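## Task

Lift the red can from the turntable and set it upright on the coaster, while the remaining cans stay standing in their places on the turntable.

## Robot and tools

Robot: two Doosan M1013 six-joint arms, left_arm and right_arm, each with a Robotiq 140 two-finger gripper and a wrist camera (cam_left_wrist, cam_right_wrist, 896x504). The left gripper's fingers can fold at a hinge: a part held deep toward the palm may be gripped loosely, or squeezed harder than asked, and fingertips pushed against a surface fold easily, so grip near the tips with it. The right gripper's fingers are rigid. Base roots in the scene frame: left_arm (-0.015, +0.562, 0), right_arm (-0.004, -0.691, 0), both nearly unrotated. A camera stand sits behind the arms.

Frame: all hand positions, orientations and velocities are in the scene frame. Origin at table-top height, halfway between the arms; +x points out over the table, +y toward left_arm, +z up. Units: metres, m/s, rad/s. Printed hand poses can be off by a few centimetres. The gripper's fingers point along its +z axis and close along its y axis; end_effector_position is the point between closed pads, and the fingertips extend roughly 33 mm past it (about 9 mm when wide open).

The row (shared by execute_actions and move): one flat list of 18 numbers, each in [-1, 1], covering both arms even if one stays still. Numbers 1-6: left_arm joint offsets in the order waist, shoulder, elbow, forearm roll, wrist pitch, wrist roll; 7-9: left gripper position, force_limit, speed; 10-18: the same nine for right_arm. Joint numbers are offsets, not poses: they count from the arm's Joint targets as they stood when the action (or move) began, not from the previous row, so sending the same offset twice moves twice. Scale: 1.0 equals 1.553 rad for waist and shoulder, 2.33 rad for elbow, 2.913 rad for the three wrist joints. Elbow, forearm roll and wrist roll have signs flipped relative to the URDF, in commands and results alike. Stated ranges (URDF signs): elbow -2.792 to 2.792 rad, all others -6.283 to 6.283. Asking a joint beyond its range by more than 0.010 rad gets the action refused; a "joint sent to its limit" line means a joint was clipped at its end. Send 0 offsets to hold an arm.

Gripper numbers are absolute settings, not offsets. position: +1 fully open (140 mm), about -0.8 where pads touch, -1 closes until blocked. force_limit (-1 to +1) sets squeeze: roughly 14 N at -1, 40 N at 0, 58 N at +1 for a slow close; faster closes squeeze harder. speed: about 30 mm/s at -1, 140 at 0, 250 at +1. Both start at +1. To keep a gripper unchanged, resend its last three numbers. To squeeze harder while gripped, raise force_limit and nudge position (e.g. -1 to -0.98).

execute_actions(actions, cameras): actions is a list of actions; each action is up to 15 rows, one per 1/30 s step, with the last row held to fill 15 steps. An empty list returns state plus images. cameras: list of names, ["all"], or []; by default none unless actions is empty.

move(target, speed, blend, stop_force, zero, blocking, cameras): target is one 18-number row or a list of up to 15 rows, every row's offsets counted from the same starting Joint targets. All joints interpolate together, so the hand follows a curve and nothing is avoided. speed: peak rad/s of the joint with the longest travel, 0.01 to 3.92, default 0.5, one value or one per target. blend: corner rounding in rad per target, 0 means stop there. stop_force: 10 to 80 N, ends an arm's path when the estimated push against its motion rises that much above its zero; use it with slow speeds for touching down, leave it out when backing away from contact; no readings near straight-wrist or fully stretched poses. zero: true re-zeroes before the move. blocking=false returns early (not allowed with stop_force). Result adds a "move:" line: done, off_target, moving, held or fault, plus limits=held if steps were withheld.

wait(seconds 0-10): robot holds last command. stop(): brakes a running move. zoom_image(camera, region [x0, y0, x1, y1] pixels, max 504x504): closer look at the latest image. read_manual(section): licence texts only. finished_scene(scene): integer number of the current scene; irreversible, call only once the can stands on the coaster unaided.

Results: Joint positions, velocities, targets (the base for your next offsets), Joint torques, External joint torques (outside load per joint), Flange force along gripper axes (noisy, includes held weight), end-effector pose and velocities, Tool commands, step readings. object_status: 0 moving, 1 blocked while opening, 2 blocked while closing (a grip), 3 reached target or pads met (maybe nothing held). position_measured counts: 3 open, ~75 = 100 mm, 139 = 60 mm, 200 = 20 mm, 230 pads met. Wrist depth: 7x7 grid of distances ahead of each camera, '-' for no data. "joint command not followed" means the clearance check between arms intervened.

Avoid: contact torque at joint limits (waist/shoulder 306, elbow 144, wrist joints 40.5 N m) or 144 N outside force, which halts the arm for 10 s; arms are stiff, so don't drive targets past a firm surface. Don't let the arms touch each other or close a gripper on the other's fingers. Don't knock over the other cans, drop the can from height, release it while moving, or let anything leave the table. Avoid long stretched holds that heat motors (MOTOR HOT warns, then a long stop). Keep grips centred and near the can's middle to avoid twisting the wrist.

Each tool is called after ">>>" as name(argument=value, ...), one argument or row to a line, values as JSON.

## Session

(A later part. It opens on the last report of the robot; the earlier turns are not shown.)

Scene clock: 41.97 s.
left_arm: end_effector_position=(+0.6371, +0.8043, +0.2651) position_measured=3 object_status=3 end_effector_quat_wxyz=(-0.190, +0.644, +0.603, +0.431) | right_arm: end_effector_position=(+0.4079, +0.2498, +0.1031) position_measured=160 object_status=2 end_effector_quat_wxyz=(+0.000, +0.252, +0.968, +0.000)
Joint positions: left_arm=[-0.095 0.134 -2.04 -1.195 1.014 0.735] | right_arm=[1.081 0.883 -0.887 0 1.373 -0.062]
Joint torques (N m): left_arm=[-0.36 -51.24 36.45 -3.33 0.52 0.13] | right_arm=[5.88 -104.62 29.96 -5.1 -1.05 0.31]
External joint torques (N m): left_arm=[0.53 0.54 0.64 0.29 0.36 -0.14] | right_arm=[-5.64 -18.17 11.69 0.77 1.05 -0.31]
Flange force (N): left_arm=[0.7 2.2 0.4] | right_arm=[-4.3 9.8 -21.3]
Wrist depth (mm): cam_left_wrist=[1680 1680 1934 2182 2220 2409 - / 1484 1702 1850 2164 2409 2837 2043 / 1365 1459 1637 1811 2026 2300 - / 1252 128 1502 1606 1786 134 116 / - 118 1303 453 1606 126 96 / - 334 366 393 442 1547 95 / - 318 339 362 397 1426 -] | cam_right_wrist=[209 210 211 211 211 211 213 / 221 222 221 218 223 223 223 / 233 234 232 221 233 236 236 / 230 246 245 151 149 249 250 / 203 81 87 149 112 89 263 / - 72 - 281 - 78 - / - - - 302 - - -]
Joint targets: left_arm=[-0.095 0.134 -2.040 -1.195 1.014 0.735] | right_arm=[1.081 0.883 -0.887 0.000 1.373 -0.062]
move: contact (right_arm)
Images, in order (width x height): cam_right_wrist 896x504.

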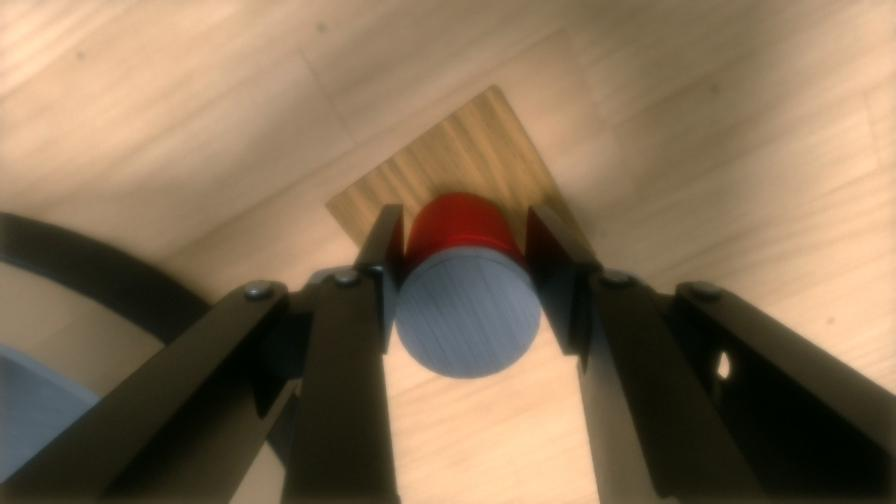

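>>> move(
  target=[
    [0,0,0,0,0,0,1,1,1,0,0,0,0,0,0,0.2,0,-0.5],
    [0,0,0,0,0,0,1,1,1,0,-0.018,0.0678,0,0.0642,0,0.2,0,-0.5],
  ],
  speed=[0.5,0.4],
  cameras=["cam_right_wrist"],
)

Scene clock: 43.93 s.
left_arm: end_effector_position=(+0.6371, +0.8043, +0.2651) position_measured=3 object_status=3 end_effector_quat_wxyz=(-0.190, +0.644, +0.603, +0.431) | right_arm: end_effector_position=(+0.4076, +0.2493, +0.2197) position_measured=104 object_status=3 end_effector_quat_wxyz=(+0.000, +0.252, +0.968, -0.001)
Joint positions: left_arm=[-0.095 0.134 -2.04 -1.195 1.014 0.735] | right_arm=[1.081 0.855 -0.729 0 1.56 -0.062]
Joint torques (N m): left_arm=[-0.24 -51.1 36.57 -3.32 0.62 0.09] | right_arm=[4.05 -124.59 39.65 -4.37 0.27 0.24]
External joint torques (N m): left_arm=[0.19 0.54 0.43 0.27 0.26 -0.1] | right_arm=[-3.53 1.5 3.37 -0.11 -0.27 -0.24]
Flange force (N): left_arm=[0.2 1.7 0.1] | right_arm=[-1.5 18.2 -5.3]
Wrist depth (mm): cam_left_wrist=[1637 1877 1891 2409 2110 2386 1979 / 1502 1658 1811 2110 2342 2528 - / 1380 1502 1626 1773 1964 2342 - / 1277 128 1434 1606 1798 134 2164 / - 118 1344 453 1596 126 95 / - 334 368 395 443 1547 95 / - 317 337 362 395 1426 -] | cam_right_wrist=[314 313 314 313 314 315 316 / 330 330 331 327 332 332 333 / 319 344 349 331 347 352 351 / 313 314 135 370 144 370 373 / - 88 135 394 388 91 95 / - 73 381 419 423 - 89 / - - 446 448 448 - -]
Joint targets: left_arm=[-0.095 0.134 -2.040 -1.195 1.014 0.735] | right_arm=[1.081 0.855 -0.729 0.000 1.560 -0.062]
move: done
Images, in order (width x height): cam_right_wrist 896x504.

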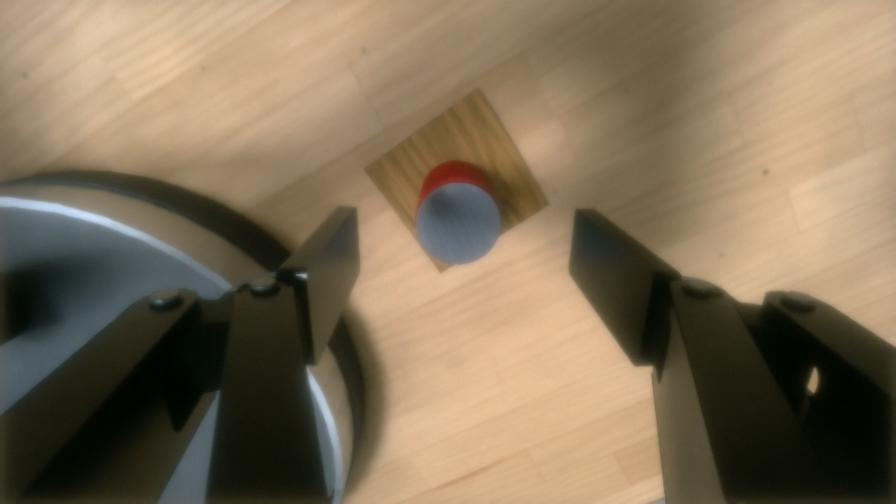

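>>> finished_scene(
  scene=2,
)

The scene is finished: the task was done.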